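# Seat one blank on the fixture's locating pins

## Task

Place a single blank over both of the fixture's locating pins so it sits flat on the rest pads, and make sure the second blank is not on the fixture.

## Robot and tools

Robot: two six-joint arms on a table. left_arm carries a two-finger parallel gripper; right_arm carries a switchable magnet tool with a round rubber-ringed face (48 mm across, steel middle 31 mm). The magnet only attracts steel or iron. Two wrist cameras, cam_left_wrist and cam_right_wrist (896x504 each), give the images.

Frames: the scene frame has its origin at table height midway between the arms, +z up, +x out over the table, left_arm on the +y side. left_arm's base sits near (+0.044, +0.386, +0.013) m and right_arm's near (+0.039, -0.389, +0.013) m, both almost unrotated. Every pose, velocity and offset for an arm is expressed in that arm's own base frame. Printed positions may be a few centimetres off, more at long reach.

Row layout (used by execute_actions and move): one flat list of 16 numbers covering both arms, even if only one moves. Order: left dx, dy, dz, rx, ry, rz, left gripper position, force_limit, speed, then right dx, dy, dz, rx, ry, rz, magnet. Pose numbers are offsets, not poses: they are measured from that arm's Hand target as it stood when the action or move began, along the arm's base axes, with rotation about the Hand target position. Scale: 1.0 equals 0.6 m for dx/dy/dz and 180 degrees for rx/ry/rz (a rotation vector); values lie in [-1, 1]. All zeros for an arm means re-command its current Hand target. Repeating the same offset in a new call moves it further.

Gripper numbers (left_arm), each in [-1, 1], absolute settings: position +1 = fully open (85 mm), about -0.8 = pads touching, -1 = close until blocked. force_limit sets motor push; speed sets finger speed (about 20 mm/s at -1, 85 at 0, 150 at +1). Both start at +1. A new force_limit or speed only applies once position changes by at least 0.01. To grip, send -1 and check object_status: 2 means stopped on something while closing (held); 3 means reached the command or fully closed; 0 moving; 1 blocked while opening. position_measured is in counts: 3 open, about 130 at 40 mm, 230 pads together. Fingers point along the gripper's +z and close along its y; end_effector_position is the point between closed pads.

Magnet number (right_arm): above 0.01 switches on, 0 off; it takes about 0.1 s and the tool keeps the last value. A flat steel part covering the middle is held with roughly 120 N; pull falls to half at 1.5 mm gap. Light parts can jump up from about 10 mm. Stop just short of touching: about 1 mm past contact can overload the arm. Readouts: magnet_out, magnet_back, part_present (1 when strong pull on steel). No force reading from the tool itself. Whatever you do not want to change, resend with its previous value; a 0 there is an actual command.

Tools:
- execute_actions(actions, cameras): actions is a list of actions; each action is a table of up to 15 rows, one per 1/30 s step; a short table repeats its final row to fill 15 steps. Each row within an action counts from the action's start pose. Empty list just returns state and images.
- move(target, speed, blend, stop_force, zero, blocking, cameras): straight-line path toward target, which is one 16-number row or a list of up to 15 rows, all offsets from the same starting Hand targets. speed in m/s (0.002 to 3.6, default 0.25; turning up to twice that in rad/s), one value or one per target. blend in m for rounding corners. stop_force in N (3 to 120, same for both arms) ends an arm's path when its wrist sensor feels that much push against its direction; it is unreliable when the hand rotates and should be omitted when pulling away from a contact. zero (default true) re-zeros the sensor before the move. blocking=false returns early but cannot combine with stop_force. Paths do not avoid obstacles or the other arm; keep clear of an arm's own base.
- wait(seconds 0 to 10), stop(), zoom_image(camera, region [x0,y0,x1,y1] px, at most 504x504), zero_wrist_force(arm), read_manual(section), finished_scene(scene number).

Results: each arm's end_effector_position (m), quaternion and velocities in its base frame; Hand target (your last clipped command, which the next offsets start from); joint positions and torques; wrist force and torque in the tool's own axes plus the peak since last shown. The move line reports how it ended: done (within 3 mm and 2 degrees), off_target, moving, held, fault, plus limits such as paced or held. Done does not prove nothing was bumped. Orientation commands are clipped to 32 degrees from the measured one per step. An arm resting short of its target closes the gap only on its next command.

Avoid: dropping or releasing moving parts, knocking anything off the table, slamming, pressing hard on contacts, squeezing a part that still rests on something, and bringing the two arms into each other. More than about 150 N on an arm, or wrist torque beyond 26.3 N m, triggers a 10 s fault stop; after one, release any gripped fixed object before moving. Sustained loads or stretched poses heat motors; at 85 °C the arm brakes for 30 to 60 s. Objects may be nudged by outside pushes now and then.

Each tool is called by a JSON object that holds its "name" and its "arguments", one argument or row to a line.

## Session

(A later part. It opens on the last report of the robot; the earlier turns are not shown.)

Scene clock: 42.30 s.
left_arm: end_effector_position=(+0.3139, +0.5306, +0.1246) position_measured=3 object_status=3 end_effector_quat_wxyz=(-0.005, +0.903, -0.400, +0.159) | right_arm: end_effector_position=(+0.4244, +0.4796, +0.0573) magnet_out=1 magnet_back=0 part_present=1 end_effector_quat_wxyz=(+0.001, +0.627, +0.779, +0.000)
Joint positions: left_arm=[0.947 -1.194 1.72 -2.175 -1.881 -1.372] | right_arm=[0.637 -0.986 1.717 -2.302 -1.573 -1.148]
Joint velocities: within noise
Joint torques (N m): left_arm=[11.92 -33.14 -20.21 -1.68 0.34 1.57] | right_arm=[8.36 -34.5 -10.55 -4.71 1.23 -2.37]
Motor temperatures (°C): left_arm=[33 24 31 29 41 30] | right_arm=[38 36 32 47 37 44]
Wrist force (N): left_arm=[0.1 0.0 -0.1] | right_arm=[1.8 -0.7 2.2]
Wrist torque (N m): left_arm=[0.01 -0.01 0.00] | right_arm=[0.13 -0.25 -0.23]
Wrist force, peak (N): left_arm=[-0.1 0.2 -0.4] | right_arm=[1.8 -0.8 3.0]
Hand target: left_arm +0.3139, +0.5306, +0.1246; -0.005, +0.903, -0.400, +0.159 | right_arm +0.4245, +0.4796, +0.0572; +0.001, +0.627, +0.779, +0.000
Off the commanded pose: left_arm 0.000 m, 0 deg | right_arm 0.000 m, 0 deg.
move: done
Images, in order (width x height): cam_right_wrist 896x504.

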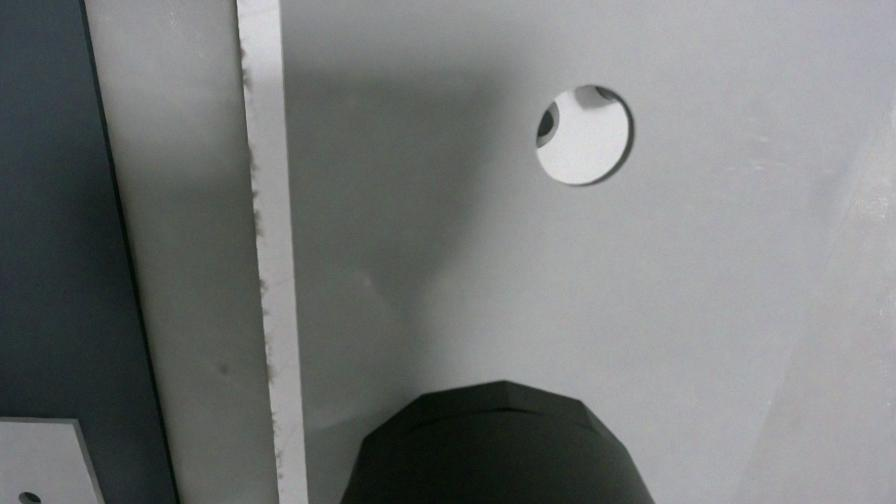

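{"name": "zero_wrist_force", "arguments": {
  "arm": "right_arm"
}}

{"name": "move", "arguments": {
  "target": [0,0,0,0,0,0,1,1,1,0,0,-0.045,0,0,0,1],
  "speed": 0.015,
  "stop_force": 6,
  "cameras": ["cam_right_wrist"]
}}

{"name": "zoom_image", "arguments": {
  "camera": "cam_right_wrist",
  "region": [500, 60, 680, 210]
}}

Wrist force sensor zeroed.

Scene clock: 45.53 s.
left_arm: end_effector_position=(+0.3139, +0.5306, +0.1246) position_measured=3 object_status=3 end_effector_quat_wxyz=(-0.005, +0.903, -0.400, +0.159) | right_arm: end_effector_position=(+0.4245, +0.4796, +0.0302) magnet_out=1 magnet_back=0 part_present=1 end_effector_quat_wxyz=(+0.001, +0.627, +0.779, +0.000)
Joint positions: left_arm=[0.947 -1.194 1.72 -2.175 -1.881 -1.372] | right_arm=[0.637 -0.942 1.73 -2.36 -1.573 -1.148]
Joint velocities: within noise
Joint torques (N m): left_arm=[11.95 -33.37 -18.33 -1.61 0.37 1.4] | right_arm=[7.25 -36.03 -11.71 -5 1.03 -2.07]
Motor temperatures (°C): left_arm=[33 24 31 29 41 30] | right_arm=[38 36 32 47 37 44]
Wrist force (N, zeroed by zero_wrist_force on right_arm): left_arm=[0.1 0.0 -0.3] | right_arm=[0.4 -0.4 0.1]
Wrist torque (N m, zeroed by zero_wrist_force on right_arm): left_arm=[0.00 -0.02 0.00] | right_arm=[-0.04 -0.06 0.01]
Wrist force, peak (N, zeroed by zero_wrist_force on right_arm): left_arm=[0.2 0.2 -0.4] | right_arm=[0.4 -0.4 0.1]
Hand target: left_arm +0.3139, +0.5306, +0.1246; -0.005, +0.903, -0.400, +0.159 | right_arm +0.4245, +0.4796, +0.0302; +0.001, +0.627, +0.779, +0.000
Off the commanded pose: left_arm 0.000 m, 0 deg | right_arm 0.000 m, 0 deg.
move: done
Images, in order (width x height): cam_right_wrist 896x504.

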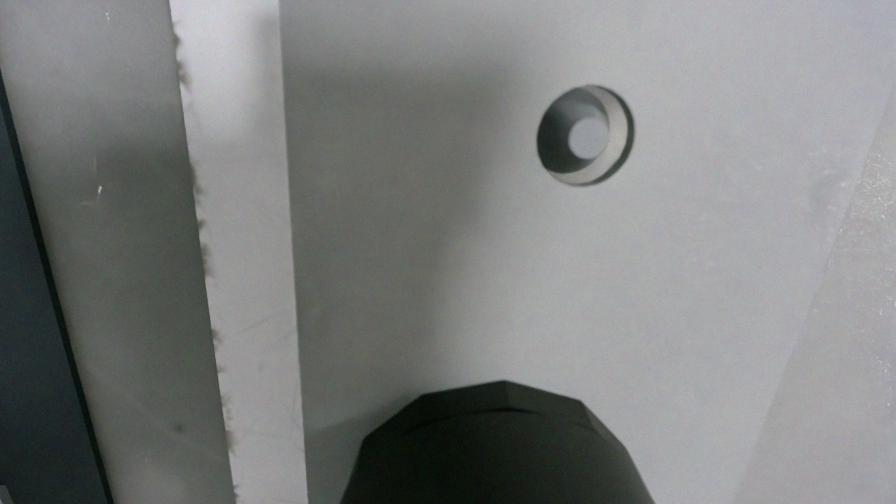

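Scaled by 2.800 from the camera's 896x504 image, which has a finer 1280x720 frame.

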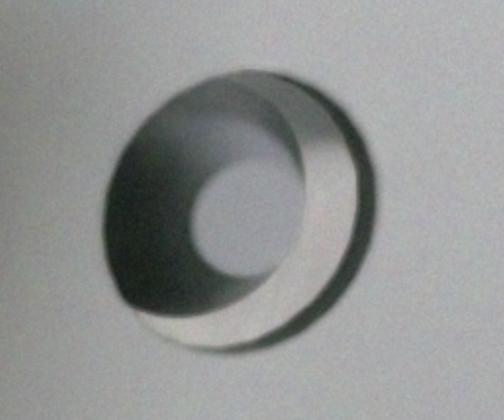

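{"name": "move", "arguments": {
  "target": [0,0,0,0,0,0,1,1,1,0,0,-0.05,0,0,0,1],
  "speed": 0.012,
  "stop_force": 6,
  "cameras": ["cam_right_wrist"]
}}

{"name": "zoom_image", "arguments": {
  "camera": "cam_right_wrist",
  "region": [500, 60, 680, 210]
}}

Scene clock: 48.60 s.
left_arm: end_effector_position=(+0.3139, +0.5306, +0.1246) position_measured=3 object_status=3 end_effector_quat_wxyz=(-0.005, +0.903, -0.400, +0.159) | right_arm: end_effector_position=(+0.4244, +0.4797, +0.0120) magnet_out=1 magnet_back=0 part_present=1 end_effector_quat_wxyz=(+0.001, +0.627, +0.779, +0.000)
Joint positions: left_arm=[0.947 -1.194 1.72 -2.175 -1.881 -1.372] | right_arm=[0.637 -0.911 1.736 -2.397 -1.573 -1.148]
Joint velocities: within noise
Joint torques (N m): left_arm=[12.52 -32.69 -20.59 -1.32 0.38 1.31] | right_arm=[-2.62 -50.53 -22.98 0.21 -0.19 -1.79]
Motor temperatures (°C): left_arm=[33 24 31 29 41 30] | right_arm=[38 36 32 47 36 44]
Wrist force (N, zeroed by zero_wrist_force on right_arm): left_arm=[0.1 0.0 0.0] | right_arm=[8.9 2.9 -2.9]
Wrist torque (N m, zeroed by zero_wrist_force on right_arm): left_arm=[0.01 -0.02 0.00] | right_arm=[0.10 0.16 0.55]
Wrist force, peak (N, zeroed by zero_wrist_force on right_arm): left_arm=[0.0 0.0 -0.5] | right_arm=[-0.7 -11.0 -29.7]
Hand target: left_arm +0.3139, +0.5306, +0.1246; -0.005, +0.903, -0.400, +0.159 | right_arm +0.4244, +0.4797, +0.0120; +0.001, +0.627, +0.779, +0.000 (not the last commanded pose)
Off the commanded pose: left_arm 0.000 m, 0 deg | right_arm 0.012 m, 0 deg.
move: contact (right_arm)
Images, in order (width x height): cam_right_wrist 896x504.

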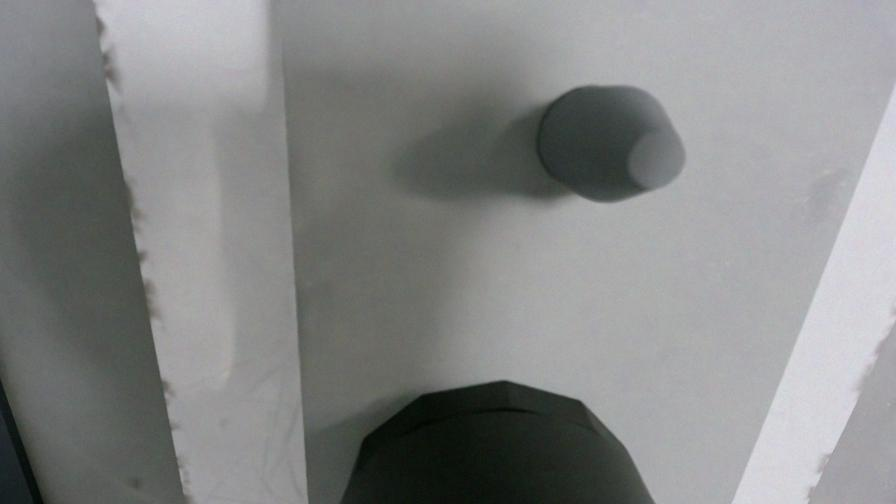

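Scaled by 2.800 from the camera's 896x504 image, which has a finer 1280x720 frame.

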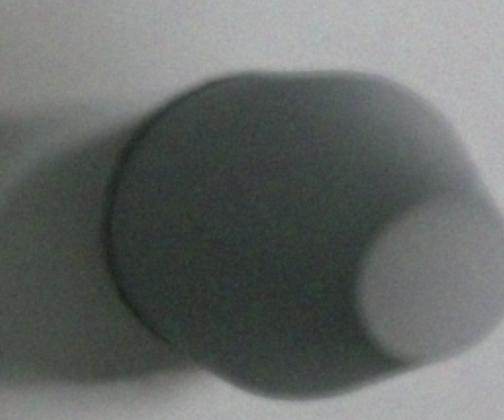

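{"name": "move", "arguments": {
  "target": [0,0,0,0,0,0,1,1,1,0,0,-0.005,0,0,0,1],
  "speed": 0.005,
  "stop_force": 15,
  "cameras": []
}}

Scene clock: 49.83 s.
left_arm: end_effector_position=(+0.3139, +0.5306, +0.1246) position_measured=3 object_status=3 end_effector_quat_wxyz=(-0.005, +0.903, -0.400, +0.159) | right_arm: end_effector_position=(+0.4245, +0.4797, +0.0118) magnet_out=1 magnet_back=0 part_present=1 end_effector_quat_wxyz=(+0.001, +0.627, +0.779, +0.000)
Joint positions: left_arm=[0.947 -1.194 1.72 -2.175 -1.881 -1.372] | right_arm=[0.637 -0.91 1.736 -2.398 -1.573 -1.148]
Joint velocities: within noise
Joint torques (N m): left_arm=[14.01 -31.95 -19.77 -1.43 0.69 1.66] | right_arm=[-2.47 -43.35 -9.14 0.16 -0.45 -1.98]
Motor temperatures (°C): left_arm=[33 24 31 29 41 30] | right_arm=[38 36 32 47 36 44]
Wrist force (N, zeroed by zero_wrist_force on right_arm): left_arm=[0.1 0.1 -0.3] | right_arm=[3.2 -3.6 -16.3]
Wrist torque (N m, zeroed by zero_wrist_force on right_arm): left_arm=[0.01 -0.01 0.00] | right_arm=[0.13 0.30 0.53]
Wrist force, peak (N, zeroed by zero_wrist_force on right_arm): left_arm=[0.0 0.3 -0.3] | right_arm=[-0.8 -9.3 -25.1]
Hand target: left_arm +0.3139, +0.5306, +0.1246; -0.005, +0.903, -0.400, +0.159 | right_arm +0.4245, +0.4797, +0.0118; +0.001, +0.627, +0.779, +0.000 (not the last commanded pose)
Off the commanded pose: left_arm 0.000 m, 0 deg | right_arm 0.003 m, 0 deg.
move: contact (right_arm)
No camera images: "cameras" was empty.

Firm. Release, retract.

{"name": "move", "arguments": {
  "target": [0,0,0,0,0,0,1,1,1,0,0,0.001,0,0,0,0],
  "cameras": []
}}

{"name": "move", "arguments": {
  "target": [
    [0,0,0,0,0,0,1,1,1,0,0,0.04,0,0,0,0],
    [0,0,0,0,0,0,1,1,1,-0.0,0,0.28,0,0,0,0]
  ],
  "speed": [0.05,0.25],
  "cameras": ["cam_right_wrist"]
}}

{"name": "zoom_image", "arguments": {
  "camera": "cam_right_wrist",
  "region": [300, 0, 700, 400]
}}

Scene clock: 50.67 s.
left_arm: end_effector_position=(+0.3139, +0.5306, +0.1246) position_measured=3 object_status=3 end_effector_quat_wxyz=(-0.005, +0.903, -0.400, +0.159) | right_arm: end_effector_position=(+0.4244, +0.4796, +0.0124) magnet_out=0 magnet_back=1 part_present=0 end_effector_quat_wxyz=(+0.001, +0.627, +0.779, +0.000)
Joint positions: left_arm=[0.947 -1.194 1.72 -2.175 -1.881 -1.372] | right_arm=[0.637 -0.911 1.736 -2.397 -1.573 -1.148]
Joint velocities: within noise
Joint torques (N m): left_arm=[12.75 -32.53 -19.79 -1.33 0.31 1.57] | right_arm=[-3.58 -50.29 -24.82 -0.89 -0.21 -1.99]
Motor temperatures (°C): left_arm=[33 24 31 29 41 30] | right_arm=[38 36 32 47 36 44]
Wrist force (N, zeroed by zero_wrist_force on right_arm): left_arm=[0.0 0.0 -0.2] | right_arm=[0.1 -0.3 -2.1]
Wrist torque (N m, zeroed by zero_wrist_force on right_arm): left_arm=[0.01 -0.01 0.00] | right_arm=[-0.04 0.01 -0.01]
Wrist force, peak (N, zeroed by zero_wrist_force on right_arm): left_arm=[0.0 -0.2 -0.3] | right_arm=[1.7 -4.7 -21.4]
Hand target: left_arm +0.3139, +0.5306, +0.1246; -0.005, +0.903, -0.400, +0.159 | right_arm +0.4245, +0.4797, +0.0124; +0.001, +0.627, +0.779, +0.000
Off the commanded pose: left_arm 0.000 m, 0 deg | right_arm 0.000 m, 0 deg.
move: done
No camera images: "cameras" was empty.

Scene clock: 52.47 s.
left_arm: end_effector_position=(+0.3139, +0.5306, +0.1246) position_measured=3 object_status=3 end_effector_quat_wxyz=(-0.005, +0.903, -0.400, +0.159) | right_arm: end_effector_position=(+0.4245, +0.4797, +0.1803) magnet_out=0 magnet_back=1 part_present=0 end_effector_quat_wxyz=(+0.001, +0.627, +0.779, +0.000)
Joint positions: left_arm=[0.947 -1.194 1.72 -2.175 -1.881 -1.372] | right_arm=[0.637 -1.149 1.602 -2.026 -1.573 -1.148]
Joint velocities: within noise
Joint torques (N m): left_arm=[11.88 -33.9 -20.97 -1.42 0.52 1.69] | right_arm=[-8.2 -47.56 -32.01 -0.99 -1.41 -2.04]
Motor temperatures (°C): left_arm=[33 24 31 29 41 30] | right_arm=[38 36 32 47 36 44]
Wrist force (N, zeroed by zero_wrist_force on right_arm): left_arm=[0.2 0.0 -0.2] | right_arm=[-0.2 -0.2 -2.0]
Wrist torque (N m, zeroed by zero_wrist_force on right_arm): left_arm=[0.01 -0.04 0.00] | right_arm=[-0.04 0.02 -0.01]
Wrist force, peak (N, zeroed by zero_wrist_force on right_arm): left_arm=[0.1 0.3 -0.2] | right_arm=[-0.3 -0.1 -4.0]
Hand target: left_arm +0.3139, +0.5306, +0.1246; -0.005, +0.903, -0.400, +0.159 | right_arm +0.4245, +0.4797, +0.1804; +0.001, +0.627, +0.779, +0.000
Off the commanded pose: left_arm 0.000 m, 0 deg | right_arm 0.000 m, 0 deg.
move: done
Images, in order (width x height): cam_right_wrist 896x504.

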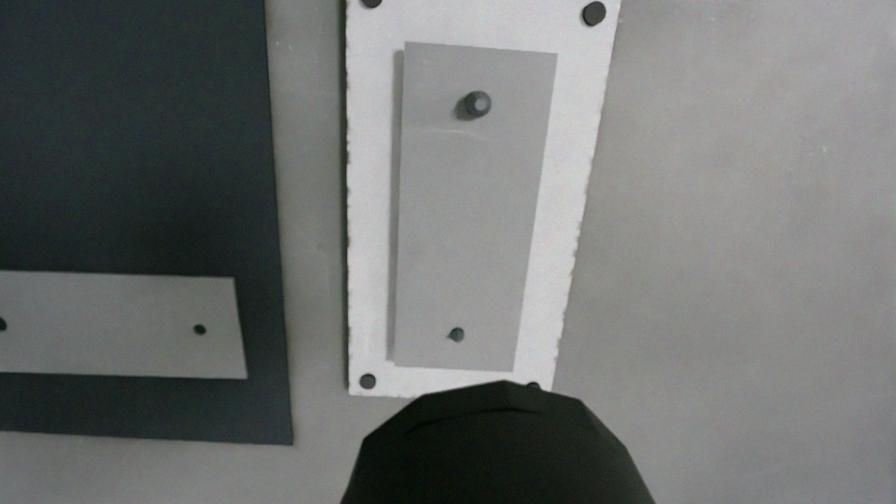

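Scaled by 1.260 from the camera's 896x504 image, which has a finer 1280x720 frame.

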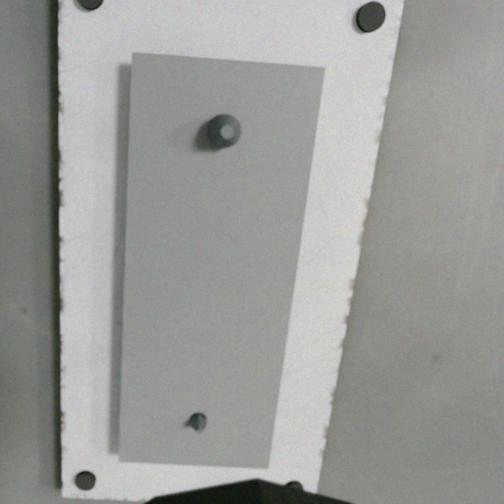

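Seated.

{"name": "finished_scene", "arguments": {
  "scene": 1
}}

The scene is finished: the task was done.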